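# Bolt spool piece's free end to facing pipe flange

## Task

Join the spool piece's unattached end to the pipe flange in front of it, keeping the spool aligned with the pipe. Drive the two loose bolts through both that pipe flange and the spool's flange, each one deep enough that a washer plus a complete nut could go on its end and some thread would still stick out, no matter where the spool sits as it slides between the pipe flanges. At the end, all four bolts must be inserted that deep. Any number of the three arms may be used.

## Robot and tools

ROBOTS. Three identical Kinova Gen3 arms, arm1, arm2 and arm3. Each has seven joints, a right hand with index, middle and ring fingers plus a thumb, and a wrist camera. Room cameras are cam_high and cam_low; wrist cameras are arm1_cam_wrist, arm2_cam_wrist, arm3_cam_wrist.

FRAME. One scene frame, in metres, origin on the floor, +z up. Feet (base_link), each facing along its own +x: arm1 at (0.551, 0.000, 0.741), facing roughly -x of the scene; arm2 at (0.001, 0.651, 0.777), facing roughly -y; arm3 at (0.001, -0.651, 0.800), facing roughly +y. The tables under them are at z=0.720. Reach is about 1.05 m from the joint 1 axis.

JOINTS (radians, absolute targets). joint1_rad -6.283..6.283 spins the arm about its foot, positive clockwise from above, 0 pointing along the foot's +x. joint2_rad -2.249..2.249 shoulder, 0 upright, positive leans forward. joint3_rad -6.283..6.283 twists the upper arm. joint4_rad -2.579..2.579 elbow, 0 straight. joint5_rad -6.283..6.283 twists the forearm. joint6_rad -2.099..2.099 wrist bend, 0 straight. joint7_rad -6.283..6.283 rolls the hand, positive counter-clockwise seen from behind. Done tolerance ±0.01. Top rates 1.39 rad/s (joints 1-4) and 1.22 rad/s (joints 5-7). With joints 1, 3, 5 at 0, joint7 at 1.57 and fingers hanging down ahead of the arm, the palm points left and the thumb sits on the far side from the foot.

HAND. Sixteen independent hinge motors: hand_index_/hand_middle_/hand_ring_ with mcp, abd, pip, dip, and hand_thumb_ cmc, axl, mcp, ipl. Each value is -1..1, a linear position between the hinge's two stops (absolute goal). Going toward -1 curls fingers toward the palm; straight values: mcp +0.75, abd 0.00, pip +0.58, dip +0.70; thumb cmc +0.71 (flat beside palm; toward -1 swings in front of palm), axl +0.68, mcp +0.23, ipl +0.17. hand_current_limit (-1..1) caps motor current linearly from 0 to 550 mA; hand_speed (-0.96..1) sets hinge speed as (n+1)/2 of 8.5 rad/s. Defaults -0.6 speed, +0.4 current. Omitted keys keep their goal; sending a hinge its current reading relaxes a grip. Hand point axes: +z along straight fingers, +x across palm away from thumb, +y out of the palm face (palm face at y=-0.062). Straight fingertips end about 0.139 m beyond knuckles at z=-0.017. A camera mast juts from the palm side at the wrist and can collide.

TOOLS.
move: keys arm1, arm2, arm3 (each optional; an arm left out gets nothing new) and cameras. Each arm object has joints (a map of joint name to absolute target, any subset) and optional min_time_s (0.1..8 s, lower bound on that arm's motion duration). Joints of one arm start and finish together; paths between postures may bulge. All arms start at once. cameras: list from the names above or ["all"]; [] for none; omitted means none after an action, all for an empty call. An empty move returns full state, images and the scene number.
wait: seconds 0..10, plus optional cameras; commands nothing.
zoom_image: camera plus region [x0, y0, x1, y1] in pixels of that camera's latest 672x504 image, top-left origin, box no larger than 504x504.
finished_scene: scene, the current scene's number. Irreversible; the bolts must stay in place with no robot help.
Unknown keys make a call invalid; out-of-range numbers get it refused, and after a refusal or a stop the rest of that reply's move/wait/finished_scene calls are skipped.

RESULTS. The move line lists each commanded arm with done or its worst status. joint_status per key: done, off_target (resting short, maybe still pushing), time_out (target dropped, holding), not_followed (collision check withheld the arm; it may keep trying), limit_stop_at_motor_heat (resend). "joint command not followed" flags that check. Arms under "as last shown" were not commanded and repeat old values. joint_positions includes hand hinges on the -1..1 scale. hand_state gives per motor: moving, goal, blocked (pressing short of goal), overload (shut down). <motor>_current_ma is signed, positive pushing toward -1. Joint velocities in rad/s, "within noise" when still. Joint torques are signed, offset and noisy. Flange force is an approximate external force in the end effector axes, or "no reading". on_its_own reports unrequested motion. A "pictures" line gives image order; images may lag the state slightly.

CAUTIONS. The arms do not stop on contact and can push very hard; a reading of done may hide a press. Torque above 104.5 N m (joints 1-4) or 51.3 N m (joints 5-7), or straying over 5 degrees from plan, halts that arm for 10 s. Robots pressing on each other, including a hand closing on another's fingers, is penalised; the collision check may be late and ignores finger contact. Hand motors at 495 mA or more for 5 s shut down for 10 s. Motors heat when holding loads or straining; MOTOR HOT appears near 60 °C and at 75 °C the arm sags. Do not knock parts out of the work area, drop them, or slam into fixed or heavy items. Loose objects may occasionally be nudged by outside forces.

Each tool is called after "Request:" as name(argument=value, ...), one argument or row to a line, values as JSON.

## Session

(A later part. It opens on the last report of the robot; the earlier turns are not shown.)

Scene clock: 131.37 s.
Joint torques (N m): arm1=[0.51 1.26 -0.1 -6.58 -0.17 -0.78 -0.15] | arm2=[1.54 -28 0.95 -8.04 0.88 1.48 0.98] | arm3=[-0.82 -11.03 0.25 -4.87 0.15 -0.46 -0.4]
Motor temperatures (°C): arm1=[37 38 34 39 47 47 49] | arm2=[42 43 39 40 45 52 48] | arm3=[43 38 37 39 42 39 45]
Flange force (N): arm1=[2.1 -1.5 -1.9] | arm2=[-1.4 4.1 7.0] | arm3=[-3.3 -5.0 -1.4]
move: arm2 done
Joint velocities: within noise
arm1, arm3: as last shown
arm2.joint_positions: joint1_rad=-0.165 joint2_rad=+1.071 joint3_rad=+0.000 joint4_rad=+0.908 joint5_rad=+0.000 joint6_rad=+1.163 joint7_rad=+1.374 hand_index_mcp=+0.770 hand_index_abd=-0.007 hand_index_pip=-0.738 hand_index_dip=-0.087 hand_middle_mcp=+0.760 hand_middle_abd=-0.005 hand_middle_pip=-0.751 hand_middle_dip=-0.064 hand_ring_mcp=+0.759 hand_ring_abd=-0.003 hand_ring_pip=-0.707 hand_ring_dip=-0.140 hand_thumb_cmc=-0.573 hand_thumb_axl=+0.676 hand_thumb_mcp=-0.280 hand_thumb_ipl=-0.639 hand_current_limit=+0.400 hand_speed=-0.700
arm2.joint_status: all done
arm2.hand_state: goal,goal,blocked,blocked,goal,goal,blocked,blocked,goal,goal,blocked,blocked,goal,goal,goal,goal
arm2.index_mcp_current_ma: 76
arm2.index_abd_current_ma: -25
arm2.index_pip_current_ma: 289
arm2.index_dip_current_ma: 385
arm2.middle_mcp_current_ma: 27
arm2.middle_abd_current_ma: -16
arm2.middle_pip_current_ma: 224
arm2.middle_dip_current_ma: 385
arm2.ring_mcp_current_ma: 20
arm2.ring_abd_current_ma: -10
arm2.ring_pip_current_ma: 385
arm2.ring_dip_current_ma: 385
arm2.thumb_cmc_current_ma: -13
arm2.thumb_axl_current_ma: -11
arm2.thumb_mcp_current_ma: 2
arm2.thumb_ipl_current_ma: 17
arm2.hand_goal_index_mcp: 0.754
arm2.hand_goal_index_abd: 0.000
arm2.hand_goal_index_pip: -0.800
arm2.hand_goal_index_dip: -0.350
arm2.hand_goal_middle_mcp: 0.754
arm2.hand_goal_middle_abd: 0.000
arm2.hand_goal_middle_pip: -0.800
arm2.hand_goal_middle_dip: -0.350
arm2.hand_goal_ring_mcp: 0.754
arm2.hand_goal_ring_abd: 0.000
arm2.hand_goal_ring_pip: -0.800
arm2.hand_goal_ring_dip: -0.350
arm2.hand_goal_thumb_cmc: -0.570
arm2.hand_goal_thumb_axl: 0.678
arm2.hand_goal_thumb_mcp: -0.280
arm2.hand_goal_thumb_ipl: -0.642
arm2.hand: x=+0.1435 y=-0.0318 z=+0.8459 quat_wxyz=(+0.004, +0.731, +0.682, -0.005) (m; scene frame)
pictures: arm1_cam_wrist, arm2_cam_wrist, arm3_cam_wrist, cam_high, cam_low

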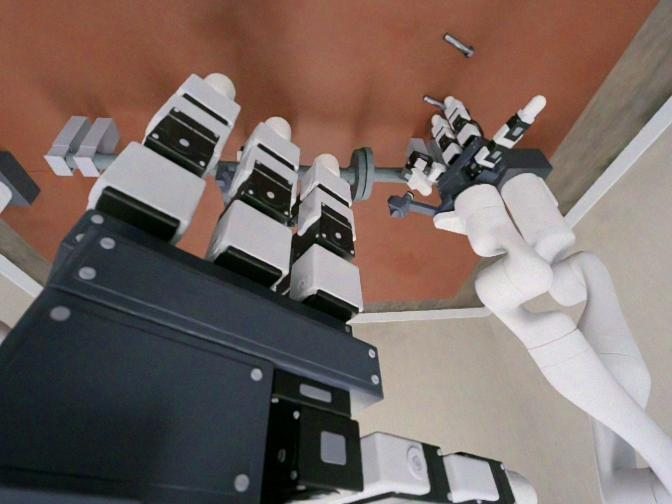

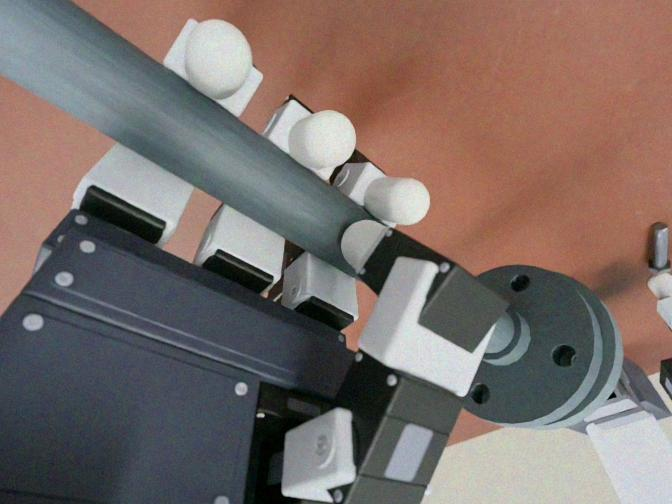

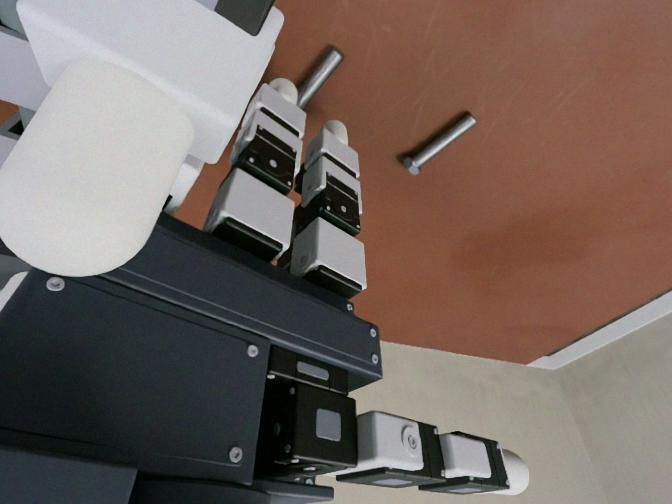

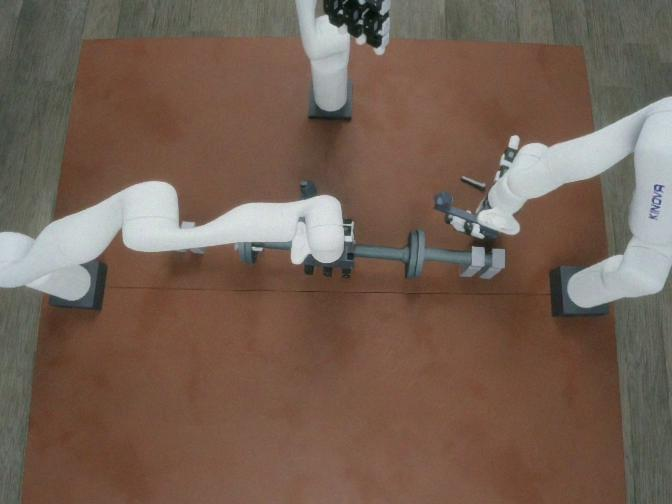

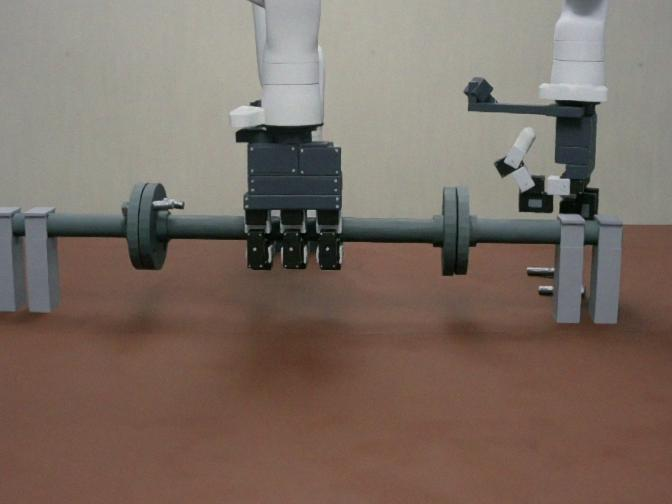

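Request:
zoom_image(
  camera="cam_high",
  region=[400, 225, 430, 285],
)

Request:
zoom_image(
  camera="cam_high",
  region=[230, 220, 500, 290],
)

Scaled by 8.400.

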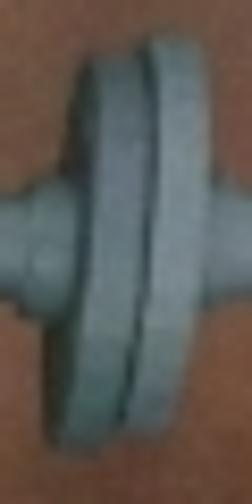

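Scaled by 1.867.

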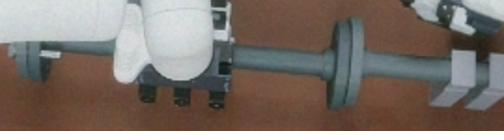

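Request:
zoom_image(
  camera="arm2_cam_wrist",
  region=[540, 250, 640, 350],
)

Request:
zoom_image(
  camera="arm2_cam_wrist",
  region=[500, 340, 600, 440],
)

Scaled by 5.040.

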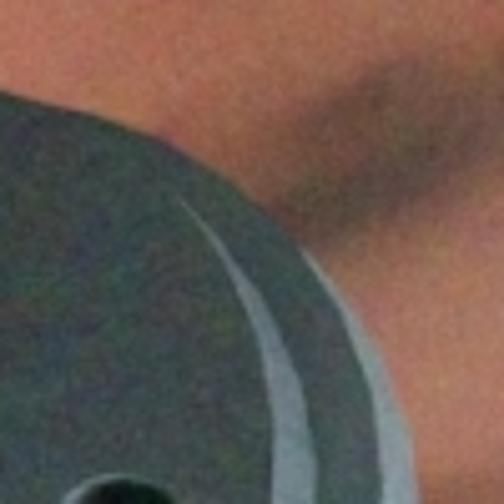

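Scaled by 5.040.

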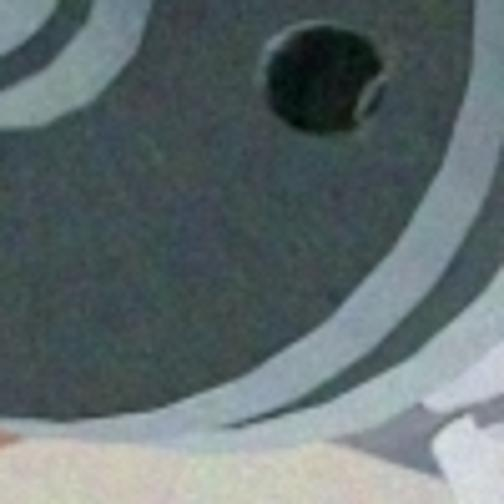

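Request:
move(
  arm2={"joints": {"joint1_rad": -0.1699, "joint2_rad": 1.0719, "joint4_rad": 0.9052, "joint6_rad": 1.1645, "joint7_rad": 1.3685}, "min_time_s": 1},
  cameras=["arm2_cam_wrist", "cam_high", "cam_low"],
)

Request:
zoom_image(
  camera="arm2_cam_wrist",
  region=[540, 250, 640, 350],
)

Request:
zoom_image(
  camera="arm2_cam_wrist",
  region=[500, 340, 600, 440],
)

Request:
zoom_image(
  camera="cam_low",
  region=[400, 160, 520, 300],
)

Scene clock: 152.40 s.
Joint torques (N m): arm1=[0.46 1.21 -0.23 -6.6 -0.18 -0.75 -0.14] | arm2=[-0.08 -27.65 -0.56 -8.98 -0.37 0.2 0.16] | arm3=[-0.82 -11.09 0.1 -4.85 0.13 -0.46 -0.36]
Motor temperatures (°C): arm1=[37 38 34 39 47 47 49] | arm2=[42 45 39 41 45 52 48] | arm3=[43 38 37 39 42 39 45]
Flange force (N): arm1=[2.2 -1.9 -1.8] | arm2=[0.3 0.1 4.8] | arm3=[-3.2 -4.9 -1.2]
move: arm2 done
Joint velocities: within noise
arm1, arm3: as last shown
arm2.joint_positions: joint1_rad=-0.170 joint2_rad=+1.072 joint3_rad=+0.000 joint4_rad=+0.905 joint5_rad=+0.000 joint6_rad=+1.165 joint7_rad=+1.369 hand_index_mcp=+0.764 hand_index_abd=-0.006 hand_index_pip=-0.738 hand_index_dip=-0.087 hand_middle_mcp=+0.760 hand_middle_abd=-0.002 hand_middle_pip=-0.751 hand_middle_dip=-0.065 hand_ring_mcp=+0.761 hand_ring_abd=+0.000 hand_ring_pip=-0.707 hand_ring_dip=-0.151 hand_thumb_cmc=-0.573 hand_thumb_axl=+0.676 hand_thumb_mcp=-0.280 hand_thumb_ipl=-0.639 hand_current_limit=+0.400 hand_speed=-0.700
arm2.joint_status: all done
arm2.hand_state: goal,goal,blocked,blocked,goal,goal,blocked,blocked,goal,goal,blocked,blocked,goal,goal,goal,goal
arm2.index_mcp_current_ma: 45
arm2.index_abd_current_ma: -21
arm2.index_pip_current_ma: 289
arm2.index_dip_current_ma: 385
arm2.middle_mcp_current_ma: 28
arm2.middle_abd_current_ma: -7
arm2.middle_pip_current_ma: 224
arm2.middle_dip_current_ma: 385
arm2.ring_mcp_current_ma: 29
arm2.ring_abd_current_ma: 1
arm2.ring_pip_current_ma: 385
arm2.ring_dip_current_ma: 385
arm2.thumb_cmc_current_ma: -13
arm2.thumb_axl_current_ma: -11
arm2.thumb_mcp_current_ma: 2
arm2.thumb_ipl_current_ma: 17
arm2.hand_goal_index_mcp: 0.754
arm2.hand_goal_index_abd: 0.000
arm2.hand_goal_index_pip: -0.800
arm2.hand_goal_index_dip: -0.350
arm2.hand_goal_middle_mcp: 0.754
arm2.hand_goal_middle_abd: 0.000
arm2.hand_goal_middle_pip: -0.800
arm2.hand_goal_middle_dip: -0.350
arm2.hand_goal_ring_mcp: 0.754
arm2.hand_goal_ring_abd: 0.000
arm2.hand_goal_ring_pip: -0.800
arm2.hand_goal_ring_dip: -0.350
arm2.hand_goal_thumb_cmc: -0.570
arm2.hand_goal_thumb_axl: 0.678
arm2.hand_goal_thumb_mcp: -0.280
arm2.hand_goal_thumb_ipl: -0.642
arm2.hand: x=+0.1470 y=-0.0319 z=+0.8459 quat_wxyz=(+0.004, +0.731, +0.682, -0.005) (m; scene frame)
pictures: arm2_cam_wrist, cam_high, cam_low

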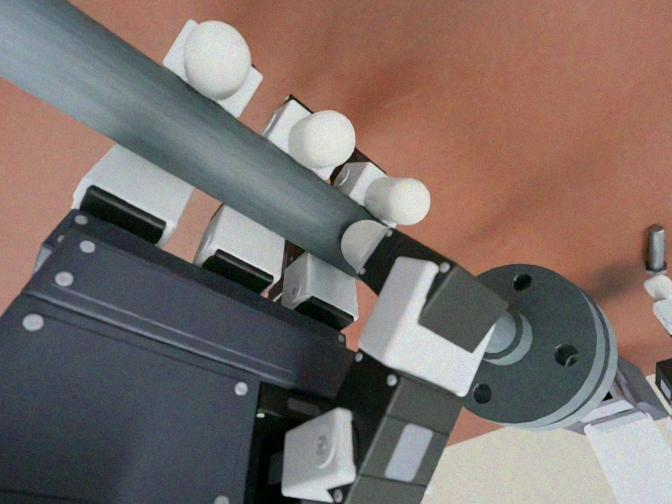

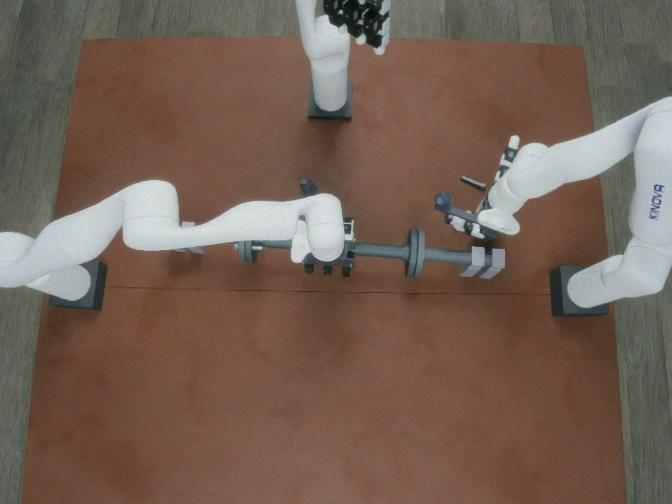

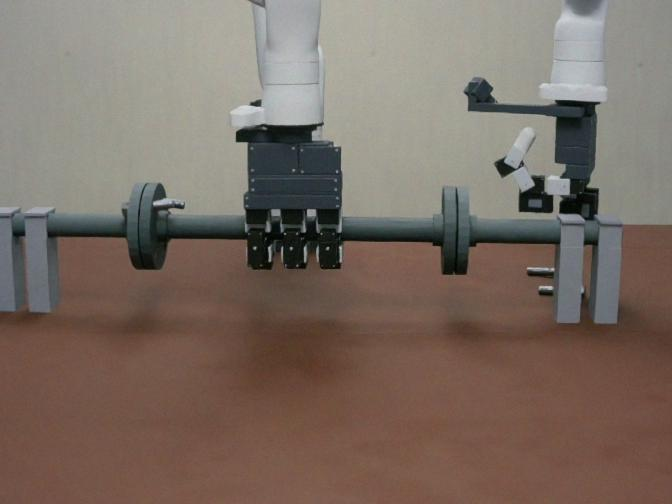

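Scaled by 5.040.

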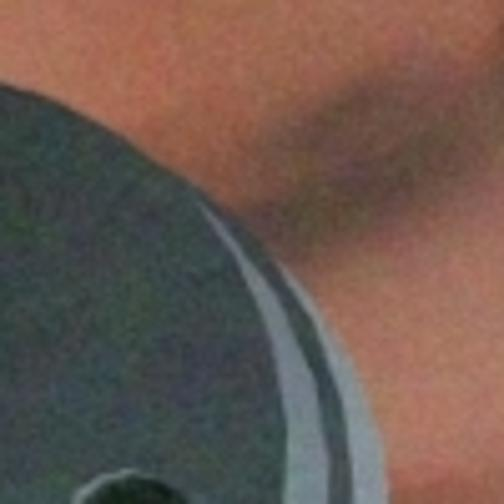

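Scaled by 5.040.

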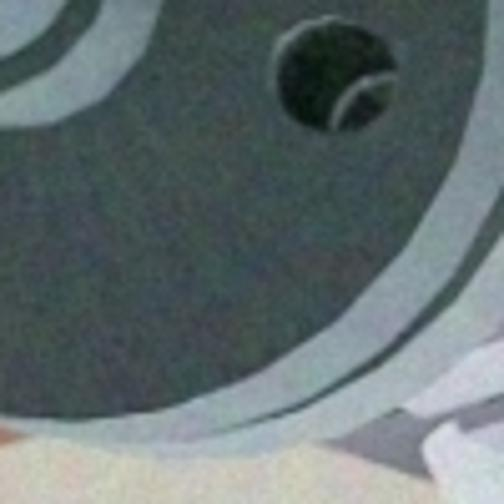

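Scaled by 3.600.

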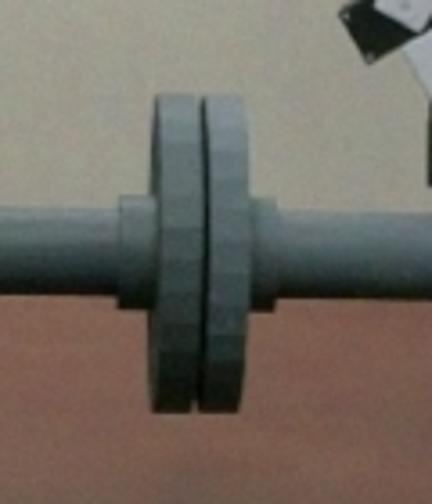

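Request:
move(
  arm2={"joints": {"joint1_rad": -0.1715, "joint2_rad": 1.0722, "joint4_rad": 0.9044, "joint6_rad": 1.165, "joint7_rad": 1.367}, "min_time_s": 1},
  cameras=["arm2_cam_wrist", "cam_high"],
)

Request:
zoom_image(
  camera="arm2_cam_wrist",
  region=[540, 250, 640, 350],
)

Request:
zoom_image(
  camera="arm2_cam_wrist",
  region=[500, 340, 600, 440],
)

Request:
zoom_image(
  camera="cam_high",
  region=[400, 225, 430, 285],
)

Scene clock: 155.27 s.
Joint torques (N m): arm1=[0.43 1.23 -0.22 -6.57 -0.2 -0.78 -0.14] | arm2=[-0.49 -27.47 -0.87 -8.85 -0.57 0.21 0.02] | arm3=[-0.74 -11.03 0.21 -4.78 0.09 -0.44 -0.34]
Motor temperatures (°C): arm1=[37 38 34 39 47 47 49] | arm2=[42 45 39 41 45 52 48] | arm3=[43 38 37 39 42 39 45]
Flange force (N): arm1=[2.2 -1.8 -2.0] | arm2=[-0.2 -0.7 4.5] | arm3=[-2.9 -4.7 -1.4]
move: arm2 done
Joint velocities: within noise
arm1, arm3: as last shown
arm2.joint_positions: joint1_rad=-0.171 joint2_rad=+1.072 joint3_rad=+0.000 joint4_rad=+0.904 joint5_rad=+0.000 joint6_rad=+1.165 joint7_rad=+1.367 hand_index_mcp=+0.763 hand_index_abd=-0.006 hand_index_pip=-0.738 hand_index_dip=-0.087 hand_middle_mcp=+0.760 hand_middle_abd=-0.002 hand_middle_pip=-0.751 hand_middle_dip=-0.065 hand_ring_mcp=+0.761 hand_ring_abd=+0.001 hand_ring_pip=-0.707 hand_ring_dip=-0.151 hand_thumb_cmc=-0.573 hand_thumb_axl=+0.676 hand_thumb_mcp=-0.280 hand_thumb_ipl=-0.639 hand_current_limit=+0.400 hand_speed=-0.700
arm2.joint_status: all done
arm2.hand_state: goal,goal,blocked,blocked,goal,goal,blocked,blocked,goal,goal,blocked,blocked,goal,goal,goal,goal
arm2.index_mcp_current_ma: 39
arm2.index_abd_current_ma: -21
arm2.index_pip_current_ma: 289
arm2.index_dip_current_ma: 385
arm2.middle_mcp_current_ma: 28
arm2.middle_abd_current_ma: -6
arm2.middle_pip_current_ma: 224
arm2.middle_dip_current_ma: 385
arm2.ring_mcp_current_ma: 29
arm2.ring_abd_current_ma: 2
arm2.ring_pip_current_ma: 385
arm2.ring_dip_current_ma: 385
arm2.thumb_cmc_current_ma: -13
arm2.thumb_axl_current_ma: -11
arm2.thumb_mcp_current_ma: 2
arm2.thumb_ipl_current_ma: 17
arm2.hand_goal_index_mcp: 0.754
arm2.hand_goal_index_abd: 0.000
arm2.hand_goal_index_pip: -0.800
arm2.hand_goal_index_dip: -0.350
arm2.hand_goal_middle_mcp: 0.754
arm2.hand_goal_middle_abd: 0.000
arm2.hand_goal_middle_pip: -0.800
arm2.hand_goal_middle_dip: -0.350
arm2.hand_goal_ring_mcp: 0.754
arm2.hand_goal_ring_abd: 0.000
arm2.hand_goal_ring_pip: -0.800
arm2.hand_goal_ring_dip: -0.350
arm2.hand_goal_thumb_cmc: -0.570
arm2.hand_goal_thumb_axl: 0.678
arm2.hand_goal_thumb_mcp: -0.280
arm2.hand_goal_thumb_ipl: -0.642
arm2.hand: x=+0.1481 y=-0.0319 z=+0.8459 quat_wxyz=(+0.004, +0.731, +0.682, -0.005) (m; scene frame)
pictures: arm2_cam_wrist, cam_high

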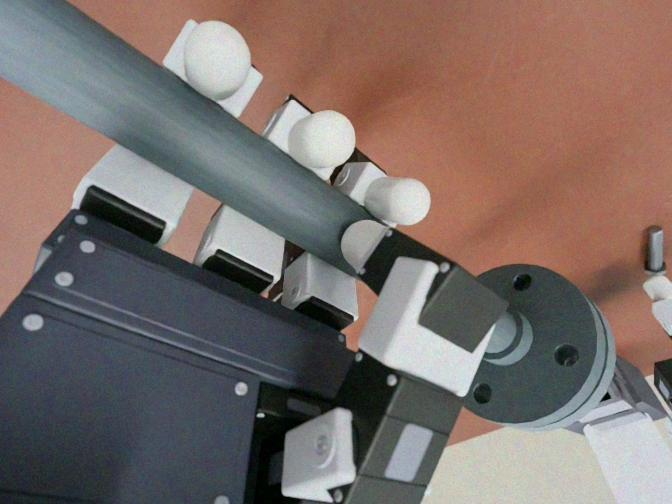

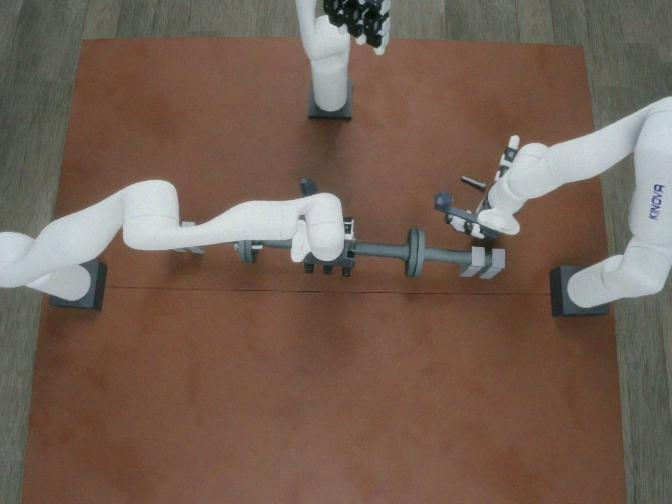

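Scaled by 5.040.

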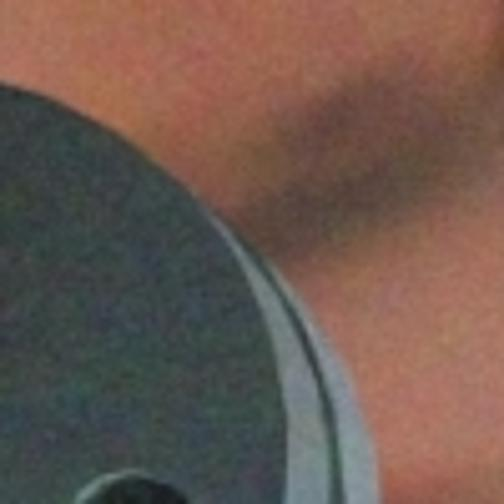

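Scaled by 5.040.

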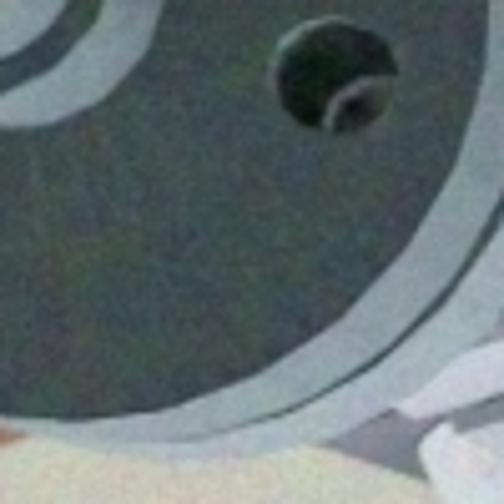

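Scaled by 8.400.

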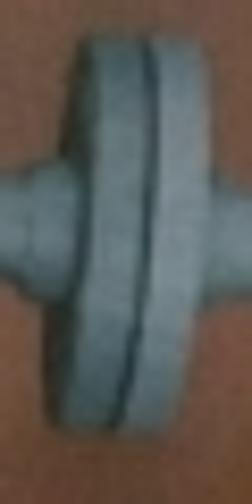

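Request:
move(
  arm3={"joints": {"joint1_rad": 0.4799, "joint2_rad": 0.5374, "joint4_rad": 2.3141, "joint6_rad": 0.2901, "joint7_rad": 0.1684}, "min_time_s": 1.5},
  cameras=["arm3_cam_wrist", "cam_low"],
)

Request:
zoom_image(
  camera="arm3_cam_wrist",
  region=[230, 20, 400, 180],
)

Scene clock: 161.77 s.
Joint torques (N m): arm1=[0.54 1.24 -0.19 -6.49 -0.19 -0.77 -0.13] | arm2=[-0.52 -27.46 -0.8 -8.88 -0.56 0.24 0.03] | arm3=[-0.77 -11.64 0.21 -3.94 0.14 -0.5 -0.37]
Motor temperatures (°C): arm1=[37 38 34 39 47 47 49] | arm2=[42 45 39 41 45 52 48] | arm3=[43 38 37 38 42 39 45]
Flange force (N): arm1=[2.1 -1.8 -2.3] | arm2=[0.1 -0.8 4.6] | arm3=[-2.9 -4.6 -2.1]
move: arm3 done
Joint velocities: within noise
arm1, arm2: as last shown
arm3.joint_positions: joint1_rad=+0.480 joint2_rad=+0.537 joint3_rad=+0.000 joint4_rad=+2.314 joint5_rad=+0.000 joint6_rad=+0.290 joint7_rad=+0.168 hand_index_mcp=+0.755 hand_index_abd=-0.003 hand_index_pip=+0.578 hand_index_dip=+0.698 hand_middle_mcp=+0.753 hand_middle_abd=-0.004 hand_middle_pip=+0.577 hand_middle_dip=+0.696 hand_ring_mcp=-0.462 hand_ring_abd=-0.097 hand_ring_pip=-0.293 hand_ring_dip=-0.171 hand_thumb_cmc=+0.714 hand_thumb_axl=+0.677 hand_thumb_mcp=+0.224 hand_thumb_ipl=+0.168 hand_current_limit=+0.400 hand_speed=-0.600
arm3.joint_status: all done
arm3.hand_state: goal,goal,goal,goal,goal,goal,goal,goal,goal,goal,goal,goal,goal,goal,goal,goal
arm3.index_mcp_current_ma: 1
arm3.index_abd_current_ma: -3
arm3.index_pip_current_ma: 2
arm3.index_dip_current_ma: 2
arm3.middle_mcp_current_ma: -1
arm3.middle_abd_current_ma: -3
arm3.middle_pip_current_ma: 1
arm3.middle_dip_current_ma: 0
arm3.ring_mcp_current_ma: 38
arm3.ring_abd_current_ma: 2
arm3.ring_pip_current_ma: 6
arm3.ring_dip_current_ma: 3
arm3.thumb_cmc_current_ma: 0
arm3.thumb_axl_current_ma: -1
arm3.thumb_mcp_current_ma: -3
arm3.thumb_ipl_current_ma: 0
arm3.hand_goal_index_mcp: 0.754
arm3.hand_goal_index_abd: 0.000
arm3.hand_goal_index_pip: 0.576
arm3.hand_goal_index_dip: 0.696
arm3.hand_goal_middle_mcp: 0.754
arm3.hand_goal_middle_abd: 0.000
arm3.hand_goal_middle_pip: 0.576
arm3.hand_goal_middle_dip: 0.696
arm3.hand_goal_ring_mcp: -0.480
arm3.hand_goal_ring_abd: -0.100
arm3.hand_goal_ring_pip: -0.298
arm3.hand_goal_ring_dip: -0.174
arm3.hand_goal_thumb_cmc: 0.714
arm3.hand_goal_thumb_axl: 0.678
arm3.hand_goal_thumb_mcp: 0.226
arm3.hand_goal_thumb_ipl: 0.168
arm3.hand: x=+0.2112 y=-0.3173 z=+0.8455 quat_wxyz=(+0.005, +0.154, +0.988, +0.001) (m; scene frame)
pictures: arm3_cam_wrist, cam_low

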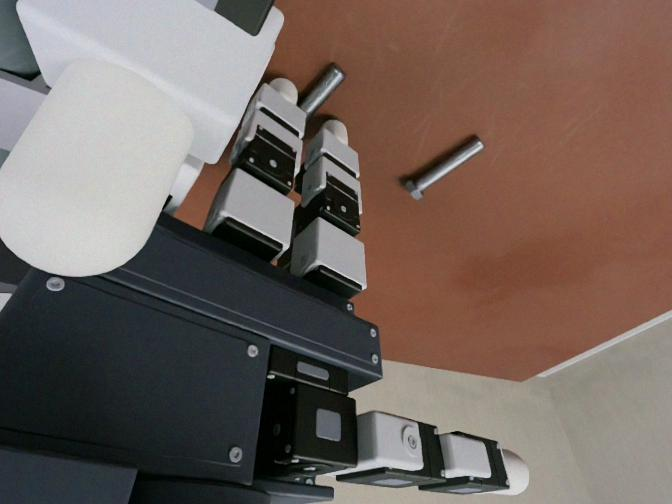

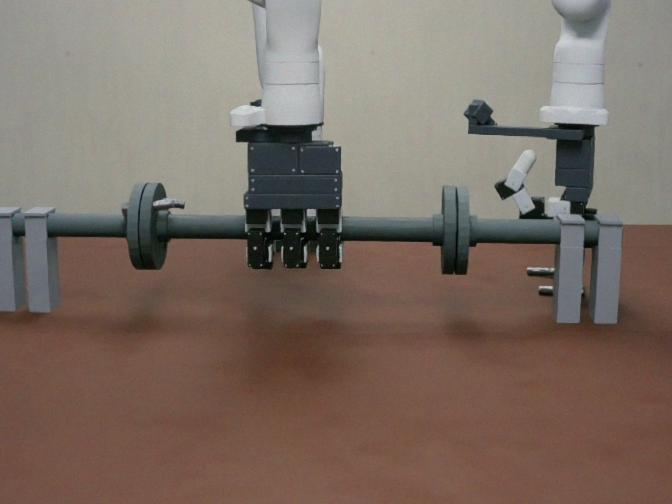

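Scaled by 2.965.

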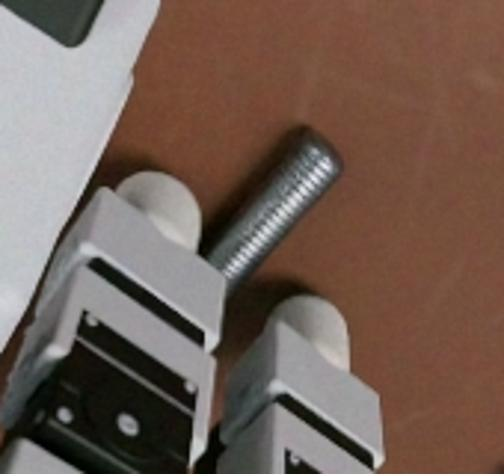

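Request:
move(
  arm3={"joints": {"hand_index_abd": -0.16, "hand_middle_abd": 0.16}},
  cameras=["arm3_cam_wrist"],
)

Request:
zoom_image(
  camera="arm3_cam_wrist",
  region=[230, 20, 400, 180],
)

Scene clock: 163.33 s.
Joint torques (N m): arm1=[0.51 1.31 -0.22 -6.57 -0.13 -0.8 -0.15] | arm2=[-0.48 -27.46 -0.87 -8.85 -0.57 0.23 0.01] | arm3=[-0.72 -11.76 0.26 -3.96 0.11 -0.47 -0.43]
Motor temperatures (°C): arm1=[37 38 34 39 47 47 49] | arm2=[42 45 39 41 45 52 48] | arm3=[43 38 37 38 42 39 45]
Flange force (N): arm1=[2.4 -1.7 -1.9] | arm2=[-0.2 -0.7 4.5] | arm3=[-2.9 -4.6 -1.6]
move: arm3 off_target
Joint velocities: within noise
arm1, arm2: as last shown
arm3.joint_positions: joint1_rad=+0.480 joint2_rad=+0.537 joint3_rad=+0.000 joint4_rad=+2.314 joint5_rad=+0.000 joint6_rad=+0.290 joint7_rad=+0.168 hand_index_mcp=+0.753 hand_index_abd=-0.088 hand_index_pip=+0.577 hand_index_dip=+0.698 hand_middle_mcp=+0.753 hand_middle_abd=+0.081 hand_middle_pip=+0.577 hand_middle_dip=+0.696 hand_ring_mcp=-0.462 hand_ring_abd=-0.097 hand_ring_pip=-0.293 hand_ring_dip=-0.171 hand_thumb_cmc=+0.714 hand_thumb_axl=+0.677 hand_thumb_mcp=+0.224 hand_thumb_ipl=+0.168 hand_current_limit=+0.400 hand_speed=-0.600
arm3.joint_status: hand_index_abd off_target (ended at -0.088, target -0.160); hand_middle_abd off_target (ended at +0.081, target +0.160)
arm3.hand_state: goal,blocked,goal,goal,goal,blocked,goal,goal,goal,goal,goal,goal,goal,goal,goal,goal
arm3.index_mcp_current_ma: 0
arm3.index_abd_current_ma: 182
arm3.index_pip_current_ma: 1
arm3.index_dip_current_ma: 2
arm3.middle_mcp_current_ma: -1
arm3.middle_abd_current_ma: -203
arm3.middle_pip_current_ma: 1
arm3.middle_dip_current_ma: 0
arm3.ring_mcp_current_ma: 38
arm3.ring_abd_current_ma: 2
arm3.ring_pip_current_ma: 6
arm3.ring_dip_current_ma: 3
arm3.thumb_cmc_current_ma: 0
arm3.thumb_axl_current_ma: -1
arm3.thumb_mcp_current_ma: -3
arm3.thumb_ipl_current_ma: 0
arm3.hand_goal_index_mcp: 0.754
arm3.hand_goal_index_abd: -0.160
arm3.hand_goal_index_pip: 0.576
arm3.hand_goal_index_dip: 0.696
arm3.hand_goal_middle_mcp: 0.754
arm3.hand_goal_middle_abd: 0.160
arm3.hand_goal_middle_pip: 0.576
arm3.hand_goal_middle_dip: 0.696
arm3.hand_goal_ring_mcp: -0.480
arm3.hand_goal_ring_abd: -0.100
arm3.hand_goal_ring_pip: -0.298
arm3.hand_goal_ring_dip: -0.174
arm3.hand_goal_thumb_cmc: 0.714
arm3.hand_goal_thumb_axl: 0.678
arm3.hand_goal_thumb_mcp: 0.226
arm3.hand_goal_thumb_ipl: 0.168
arm3.hand: x=+0.2112 y=-0.3173 z=+0.8455 quat_wxyz=(+0.005, +0.154, +0.988, +0.001) (m; scene frame)
pictures: arm3_cam_wrist

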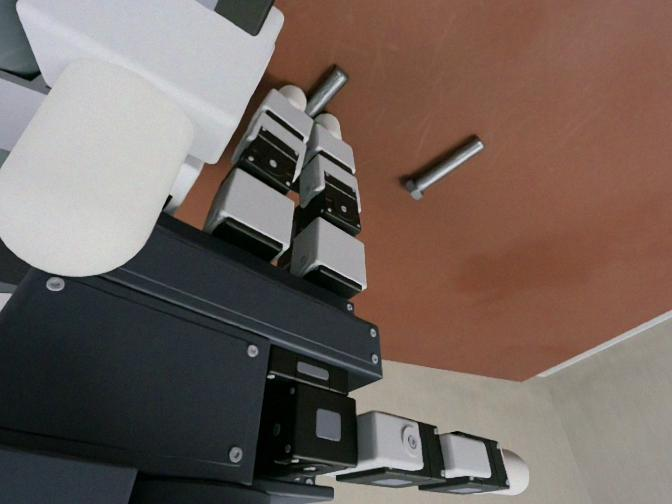

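Scaled by 2.965.

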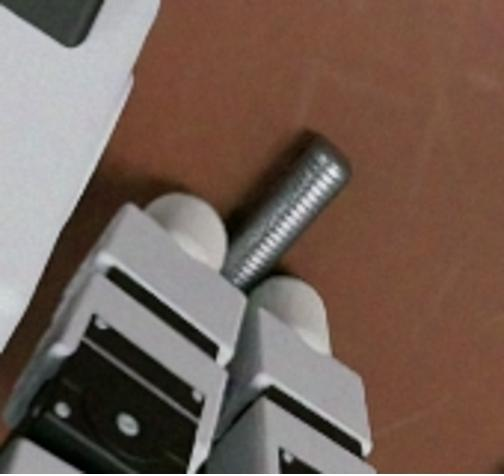

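Request:
move(
  arm3={"joints": {"hand_index_abd": -0.2, "hand_middle_abd": 0.2}},
  cameras=[],
)

Request:
move(
  arm3={"joints": {"joint1_rad": 0.4851, "joint2_rad": 0.0981, "joint4_rad": 2.0385, "joint6_rad": 1.005, "joint7_rad": 0.1736}, "min_time_s": 2.5},
  cameras=["arm3_cam_wrist", "cam_low"],
)

Request:
zoom_image(
  camera="arm3_cam_wrist",
  region=[230, 20, 400, 180],
)

Request:
zoom_image(
  camera="cam_low",
  region=[500, 120, 640, 280],
)

Scene clock: 168.57 s.
Joint torques (N m): arm1=[0.51 1.21 -0.15 -6.54 -0.2 -0.79 -0.23] | arm2=[-0.43 -27.46 -0.82 -8.85 -0.55 0.23 0] | arm3=[-0.69 -11.76 0.26 -3.96 0.14 -0.45 -0.35]
Motor temperatures (°C): arm1=[37 38 34 39 47 47 49] | arm2=[42 45 39 41 45 51 48] | arm3=[43 38 37 38 42 39 45]
Flange force (N): arm1=[2.2 -1.9 -2.1] | arm2=[-0.1 -0.6 4.5] | arm3=[-2.5 -4.6 -1.5]
move: arm3 off_target
Joint velocities: within noise
arm1, arm2: as last shown
arm3.joint_positions: joint1_rad=+0.480 joint2_rad=+0.537 joint3_rad=+0.000 joint4_rad=+2.314 joint5_rad=+0.000 joint6_rad=+0.290 joint7_rad=+0.168 hand_index_mcp=+0.753 hand_index_abd=-0.088 hand_index_pip=+0.577 hand_index_dip=+0.698 hand_middle_mcp=+0.753 hand_middle_abd=+0.081 hand_middle_pip=+0.577 hand_middle_dip=+0.696 hand_ring_mcp=-0.462 hand_ring_abd=-0.097 hand_ring_pip=-0.293 hand_ring_dip=-0.171 hand_thumb_cmc=+0.714 hand_thumb_axl=+0.677 hand_thumb_mcp=+0.224 hand_thumb_ipl=+0.168 hand_current_limit=+0.400 hand_speed=-0.600
arm3.joint_status: hand_index_abd off_target (ended at -0.088, target -0.200); hand_middle_abd off_target (ended at +0.081, target +0.200)
arm3.hand_state: goal,blocked,goal,goal,goal,blocked,goal,goal,goal,goal,goal,goal,goal,goal,goal,goal
arm3.index_mcp_current_ma: 0
arm3.index_abd_current_ma: 324
arm3.index_pip_current_ma: 1
arm3.index_dip_current_ma: 2
arm3.middle_mcp_current_ma: -1
arm3.middle_abd_current_ma: -351
arm3.middle_pip_current_ma: 1
arm3.middle_dip_current_ma: 0
arm3.ring_mcp_current_ma: 38
arm3.ring_abd_current_ma: 2
arm3.ring_pip_current_ma: 6
arm3.ring_dip_current_ma: 3
arm3.thumb_cmc_current_ma: 0
arm3.thumb_axl_current_ma: -1
arm3.thumb_mcp_current_ma: -3
arm3.thumb_ipl_current_ma: 0
arm3.hand_goal_index_mcp: 0.754
arm3.hand_goal_index_abd: -0.200
arm3.hand_goal_index_pip: 0.576
arm3.hand_goal_index_dip: 0.696
arm3.hand_goal_middle_mcp: 0.754
arm3.hand_goal_middle_abd: 0.200
arm3.hand_goal_middle_pip: 0.576
arm3.hand_goal_middle_dip: 0.696
arm3.hand_goal_ring_mcp: -0.480
arm3.hand_goal_ring_abd: -0.100
arm3.hand_goal_ring_pip: -0.298
arm3.hand_goal_ring_dip: -0.174
arm3.hand_goal_thumb_cmc: 0.714
arm3.hand_goal_thumb_axl: 0.678
arm3.hand_goal_thumb_mcp: 0.226
arm3.hand_goal_thumb_ipl: 0.168
arm3.hand: x=+0.2112 y=-0.3173 z=+0.8455 quat_wxyz=(+0.005, +0.154, +0.988, +0.001) (m; scene frame)
pictures: none
No camera images: "cameras" was empty.

Scene clock: 171.50 s.
Joint torques (N m): arm1=[0.44 1.19 -0.05 -6.54 -0.16 -0.76 -0.18] | arm2=[-0.45 -27.47 -0.82 -8.9 -0.57 0.23 0.02] | arm3=[-0.72 -8.36 0.03 -8.44 0.12 -0.5 -0.4]
Motor temperatures (°C): arm1=[37 38 34 39 47 47 49] | arm2=[42 45 39 41 45 51 48] | arm3=[43 38 37 38 42 39 45]
Flange force (N): arm1=[1.8 -1.4 -2.1] | arm2=[0.2 -0.7 4.6] | arm3=[-2.0 -4.8 0.9]
move: arm3 done
Joint velocities: within noise
arm1, arm2: as last shown
arm3.joint_positions: joint1_rad=+0.485 joint2_rad=+0.098 joint3_rad=+0.000 joint4_rad=+2.039 joint5_rad=+0.000 joint6_rad=+1.005 joint7_rad=+0.174 hand_index_mcp=+0.753 hand_index_abd=-0.106 hand_index_pip=+0.577 hand_index_dip=+0.698 hand_middle_mcp=+0.753 hand_middle_abd=+0.092 hand_middle_pip=+0.577 hand_middle_dip=+0.696 hand_ring_mcp=-0.462 hand_ring_abd=-0.097 hand_ring_pip=-0.293 hand_ring_dip=-0.171 hand_thumb_cmc=+0.714 hand_thumb_axl=+0.677 hand_thumb_mcp=+0.224 hand_thumb_ipl=+0.168 hand_current_limit=+0.400 hand_speed=-0.600
arm3.joint_status: all done
arm3.hand_state: goal,blocked,goal,goal,goal,blocked,goal,goal,goal,goal,goal,goal,goal,goal,goal,goal
arm3.index_mcp_current_ma: -1
arm3.index_abd_current_ma: 258
arm3.index_pip_current_ma: 1
arm3.index_dip_current_ma: 2
arm3.middle_mcp_current_ma: 0
arm3.middle_abd_current_ma: -309
arm3.middle_pip_current_ma: 1
arm3.middle_dip_current_ma: 0
arm3.ring_mcp_current_ma: 38
arm3.ring_abd_current_ma: 2
arm3.ring_pip_current_ma: 6
arm3.ring_dip_current_ma: 3
arm3.thumb_cmc_current_ma: 0
arm3.thumb_axl_current_ma: -1
arm3.thumb_mcp_current_ma: -3
arm3.thumb_ipl_current_ma: 0
arm3.hand_goal_index_mcp: 0.754
arm3.hand_goal_index_abd: -0.200
arm3.hand_goal_index_pip: 0.576
arm3.hand_goal_index_dip: 0.696
arm3.hand_goal_middle_mcp: 0.754
arm3.hand_goal_middle_abd: 0.200
arm3.hand_goal_middle_pip: 0.576
arm3.hand_goal_middle_dip: 0.696
arm3.hand_goal_ring_mcp: -0.480
arm3.hand_goal_ring_abd: -0.100
arm3.hand_goal_ring_pip: -0.298
arm3.hand_goal_ring_dip: -0.174
arm3.hand_goal_thumb_cmc: 0.714
arm3.hand_goal_thumb_axl: 0.678
arm3.hand_goal_thumb_mcp: 0.226
arm3.hand_goal_thumb_ipl: 0.168
arm3.hand: x=+0.2112 y=-0.3171 z=+1.0354 quat_wxyz=(+0.005, +0.154, +0.988, +0.001) (m; scene frame)
pictures: arm3_cam_wrist, cam_low

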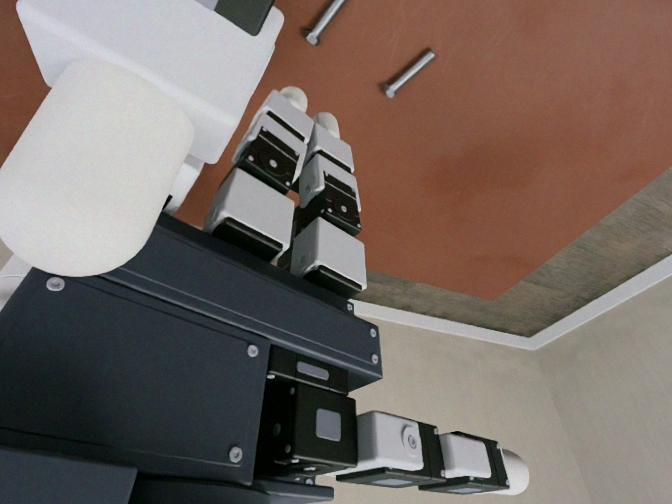

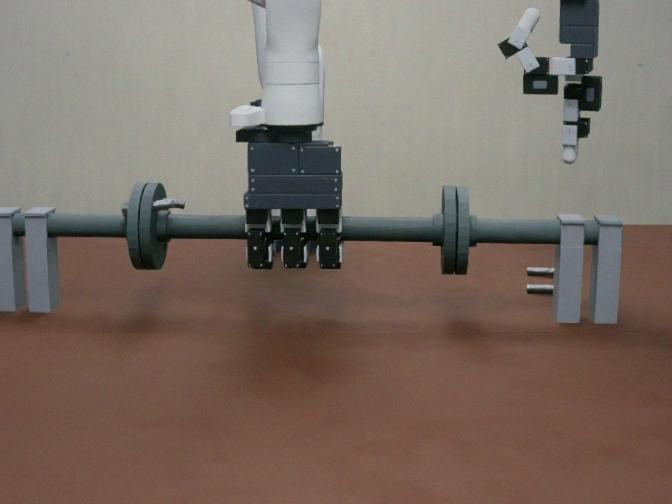

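Scaled by 2.965.

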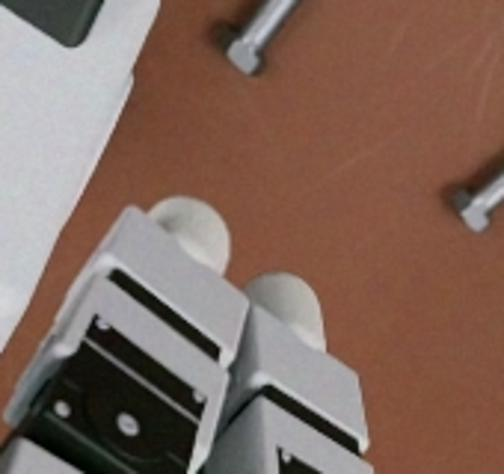

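Scaled by 3.150.

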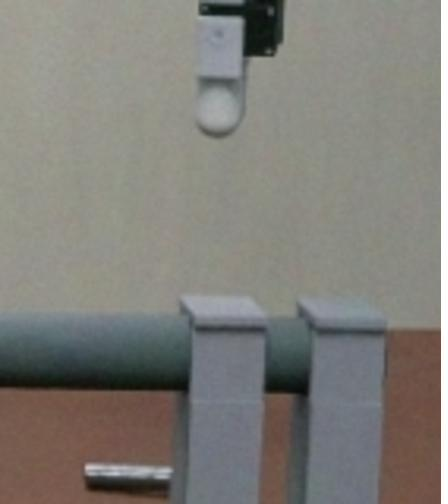

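Request:
move(
  arm3={"joints": {"hand_index_abd": 0, "hand_middle_abd": 0, "joint1_rad": 0.48, "joint2_rad": 0.522, "joint4_rad": 2.3109, "joint6_rad": 0.3087, "joint7_rad": 0.1685}, "min_time_s": 2.5},
  cameras=["arm3_cam_wrist"],
)

Request:
zoom_image(
  camera="arm3_cam_wrist",
  region=[230, 20, 400, 180],
)

Scene clock: 175.93 s.
Joint torques (N m): arm1=[0.56 1.11 -0.24 -6.51 -0.15 -0.8 -0.15] | arm2=[-0.49 -27.43 -0.8 -8.88 -0.57 0.24 0.01] | arm3=[-0.79 -11.55 0.21 -4.08 0.13 -0.48 -0.36]
Motor temperatures (°C): arm1=[37 38 34 39 47 47 49] | arm2=[42 46 39 41 45 51 48] | arm3=[43 38 37 38 42 39 45]
Flange force (N): arm1=[2.0 -2.1 -2.4] | arm2=[0.2 -0.8 4.5] | arm3=[-3.0 -4.7 -1.9]
move: arm3 done
Joint velocities: within noise
arm1.joint_positions: joint1_rad=-0.397 joint2_rad=-0.403 joint3_rad=-0.161 joint4_rad=+1.313 joint5_rad=-0.014 joint6_rad=+2.068 joint7_rad=+1.960 hand_index_mcp=+0.753 hand_index_abd=+0.000 hand_index_pip=+0.577 hand_index_dip=+0.696 hand_middle_mcp=+0.753 hand_middle_abd=+0.000 hand_middle_pip=+0.577 hand_middle_dip=+0.696 hand_ring_mcp=+0.753 hand_ring_abd=+0.000 hand_ring_pip=+0.577 hand_ring_dip=+0.696 hand_thumb_cmc=+0.714 hand_thumb_axl=+0.677 hand_thumb_mcp=+0.224 hand_thumb_ipl=+0.168 hand_current_limit=+0.400 hand_speed=-0.600
arm1.joint_status: not commanded
arm1.hand_state: goal,goal,goal,goal,goal,goal,goal,goal,goal,goal,goal,goal,goal,goal,goal,goal
arm1.index_mcp_current_ma: 0
arm1.index_abd_current_ma: 0
arm1.index_pip_current_ma: 0
arm1.index_dip_current_ma: 0
arm1.middle_mcp_current_ma: 0
arm1.middle_abd_current_ma: 0
arm1.middle_pip_current_ma: 0
arm1.middle_dip_current_ma: 0
arm1.ring_mcp_current_ma: 0
arm1.ring_abd_current_ma: 0
arm1.ring_pip_current_ma: 0
arm1.ring_dip_current_ma: 0
arm1.thumb_cmc_current_ma: 0
arm1.thumb_axl_current_ma: 0
arm1.thumb_mcp_current_ma: -2
arm1.thumb_ipl_current_ma: 0
arm1.hand_goal_index_mcp: 0.754
arm1.hand_goal_index_abd: 0.000
arm1.hand_goal_index_pip: 0.576
arm1.hand_goal_index_dip: 0.696
arm1.hand_goal_middle_mcp: 0.754
arm1.hand_goal_middle_abd: 0.000
arm1.hand_goal_middle_pip: 0.576
arm1.hand_goal_middle_dip: 0.696
arm1.hand_goal_ring_mcp: 0.754
arm1.hand_goal_ring_abd: 0.000
arm1.hand_goal_ring_pip: 0.576
arm1.hand_goal_ring_dip: 0.696
arm1.hand_goal_thumb_cmc: 0.714
arm1.hand_goal_thumb_axl: 0.678
arm1.hand_goal_thumb_mcp: 0.226
arm1.hand_goal_thumb_ipl: 0.168
arm1.hand: x=+0.4890 y=-0.1242 z=+1.3033 quat_wxyz=(+0.014, -0.892, -0.445, +0.084) (m; scene frame)
arm2: as last shown
arm3.joint_positions: joint1_rad=+0.480 joint2_rad=+0.522 joint3_rad=+0.000 joint4_rad=+2.311 joint5_rad=+0.000 joint6_rad=+0.309 joint7_rad=+0.169 hand_index_mcp=+0.753 hand_index_abd=-0.003 hand_index_pip=+0.577 hand_index_dip=+0.698 hand_middle_mcp=+0.753 hand_middle_abd=+0.003 hand_middle_pip=+0.577 hand_middle_dip=+0.696 hand_ring_mcp=-0.462 hand_ring_abd=-0.097 hand_ring_pip=-0.293 hand_ring_dip=-0.171 hand_thumb_cmc=+0.714 hand_thumb_axl=+0.677 hand_thumb_mcp=+0.224 hand_thumb_ipl=+0.168 hand_current_limit=+0.400 hand_speed=-0.600
arm3.joint_status: all done
arm3.hand_state: goal,goal,goal,goal,goal,goal,goal,goal,goal,goal,goal,goal,goal,goal,goal,goal
arm3.index_mcp_current_ma: -1
arm3.index_abd_current_ma: -3
arm3.index_pip_current_ma: 1
arm3.index_dip_current_ma: 2
arm3.middle_mcp_current_ma: 0
arm3.middle_abd_current_ma: 3
arm3.middle_pip_current_ma: 1
arm3.middle_dip_current_ma: 0
arm3.ring_mcp_current_ma: 38
arm3.ring_abd_current_ma: 2
arm3.ring_pip_current_ma: 6
arm3.ring_dip_current_ma: 3
arm3.thumb_cmc_current_ma: 0
arm3.thumb_axl_current_ma: -1
arm3.thumb_mcp_current_ma: -3
arm3.thumb_ipl_current_ma: 0
arm3.hand_goal_index_mcp: 0.754
arm3.hand_goal_index_abd: 0.000
arm3.hand_goal_index_pip: 0.576
arm3.hand_goal_index_dip: 0.696
arm3.hand_goal_middle_mcp: 0.754
arm3.hand_goal_middle_abd: 0.000
arm3.hand_goal_middle_pip: 0.576
arm3.hand_goal_middle_dip: 0.696
arm3.hand_goal_ring_mcp: -0.480
arm3.hand_goal_ring_abd: -0.100
arm3.hand_goal_ring_pip: -0.298
arm3.hand_goal_ring_dip: -0.174
arm3.hand_goal_thumb_cmc: 0.714
arm3.hand_goal_thumb_axl: 0.678
arm3.hand_goal_thumb_mcp: 0.226
arm3.hand_goal_thumb_ipl: 0.168
arm3.hand: x=+0.2112 y=-0.3173 z=+0.8505 quat_wxyz=(+0.005, +0.154, +0.988, +0.001) (m; scene frame)
pictures: arm3_cam_wrist

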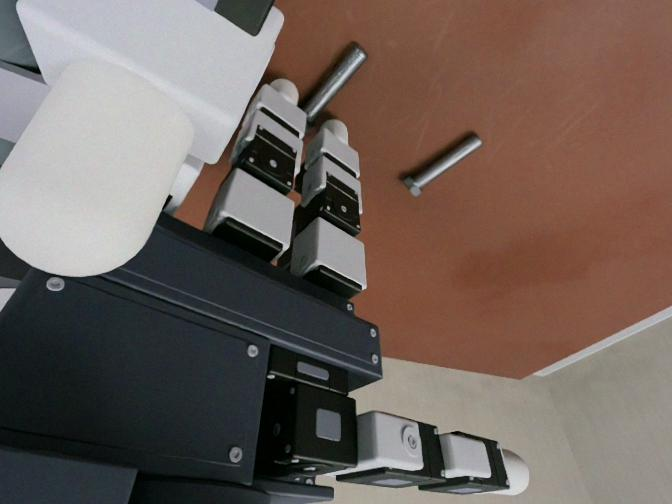

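Scaled by 2.965.

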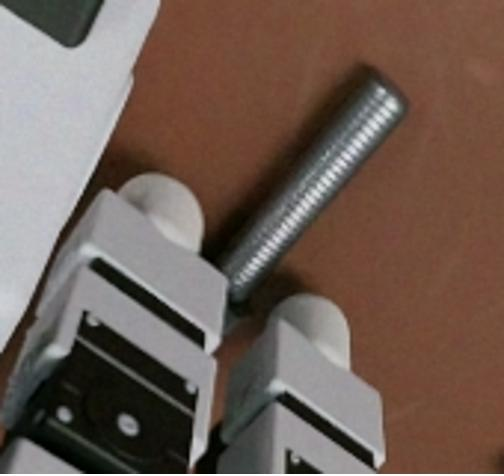

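Request:
move(
  arm3={"joints": {"joint1_rad": 0.4785, "joint2_rad": 0.5658, "joint4_rad": 2.2575, "joint6_rad": 0.3183, "joint7_rad": 0.147}, "min_time_s": 1.5},
  cameras=["arm3_cam_wrist"],
)

Request:
zoom_image(
  camera="arm3_cam_wrist",
  region=[230, 20, 400, 180],
)

Scene clock: 180.30 s.
Joint torques (N m): arm1=[0.47 1.21 -0.12 -6.56 -0.2 -0.82 -0.14] | arm2=[-0.5 -27.47 -0.84 -8.86 -0.57 0.24 0.02] | arm3=[-0.61 0.91 -0.27 -0.55 0 -0.55 -0.35]
Motor temperatures (°C): arm1=[37 38 34 39 47 47 49] | arm2=[42 46 39 41 45 51 48] | arm3=[43 38 37 38 42 39 45]
Flange force (N): arm1=[2.0 -1.6 -2.1] | arm2=[-0.1 -0.7 4.6] | arm3=[-1.9 -5.7 -42.8]
move: arm3 done
Joint velocities: within noise
arm1, arm2: as last shown
arm3.joint_positions: joint1_rad=+0.478 joint2_rad=+0.566 joint3_rad=+0.000 joint4_rad=+2.257 joint5_rad=+0.000 joint6_rad=+0.318 joint7_rad=+0.147 hand_index_mcp=+0.765 hand_index_abd=-0.006 hand_index_pip=+0.583 hand_index_dip=+0.699 hand_middle_mcp=+0.769 hand_middle_abd=-0.002 hand_middle_pip=+0.588 hand_middle_dip=+0.700 hand_ring_mcp=-0.462 hand_ring_abd=-0.097 hand_ring_pip=-0.293 hand_ring_dip=-0.171 hand_thumb_cmc=+0.714 hand_thumb_axl=+0.677 hand_thumb_mcp=+0.224 hand_thumb_ipl=+0.168 hand_current_limit=+0.400 hand_speed=-0.600
arm3.joint_status: all done
arm3.hand_state: goal,goal,goal,goal,goal,goal,goal,goal,goal,goal,goal,goal,goal,goal,goal,goal
arm3.index_mcp_current_ma: 19
arm3.index_abd_current_ma: -7
arm3.index_pip_current_ma: 10
arm3.index_dip_current_ma: 3
arm3.middle_mcp_current_ma: 30
arm3.middle_abd_current_ma: -2
arm3.middle_pip_current_ma: 20
arm3.middle_dip_current_ma: 5
arm3.ring_mcp_current_ma: 38
arm3.ring_abd_current_ma: 2
arm3.ring_pip_current_ma: 6
arm3.ring_dip_current_ma: 3
arm3.thumb_cmc_current_ma: 0
arm3.thumb_axl_current_ma: -1
arm3.thumb_mcp_current_ma: -3
arm3.thumb_ipl_current_ma: 0
arm3.hand_goal_index_mcp: 0.754
arm3.hand_goal_index_abd: 0.000
arm3.hand_goal_index_pip: 0.576
arm3.hand_goal_index_dip: 0.696
arm3.hand_goal_middle_mcp: 0.754
arm3.hand_goal_middle_abd: 0.000
arm3.hand_goal_middle_pip: 0.576
arm3.hand_goal_middle_dip: 0.696
arm3.hand_goal_ring_mcp: -0.480
arm3.hand_goal_ring_abd: -0.100
arm3.hand_goal_ring_pip: -0.298
arm3.hand_goal_ring_dip: -0.174
arm3.hand_goal_thumb_cmc: 0.714
arm3.hand_goal_thumb_axl: 0.678
arm3.hand_goal_thumb_mcp: 0.226
arm3.hand_goal_thumb_ipl: 0.168
arm3.hand: x=+0.2209 y=-0.3014 z=+0.8420 quat_wxyz=(+0.005, +0.164, +0.986, +0.001) (m; scene frame)
pictures: arm3_cam_wrist

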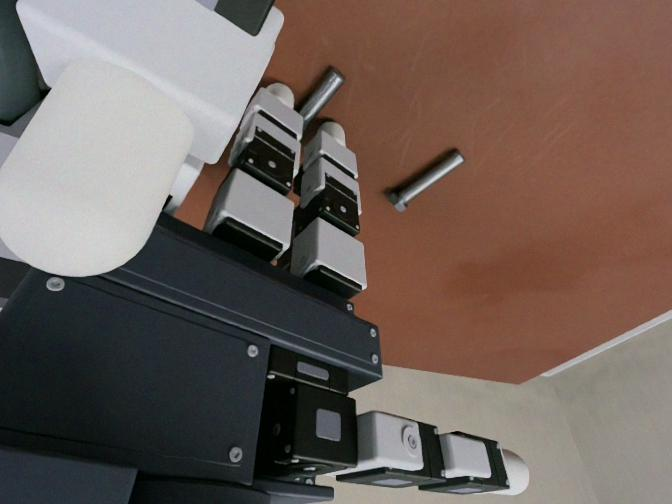

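Scaled by 2.965.

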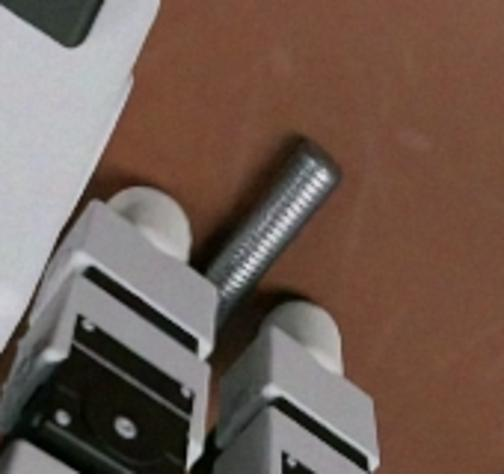

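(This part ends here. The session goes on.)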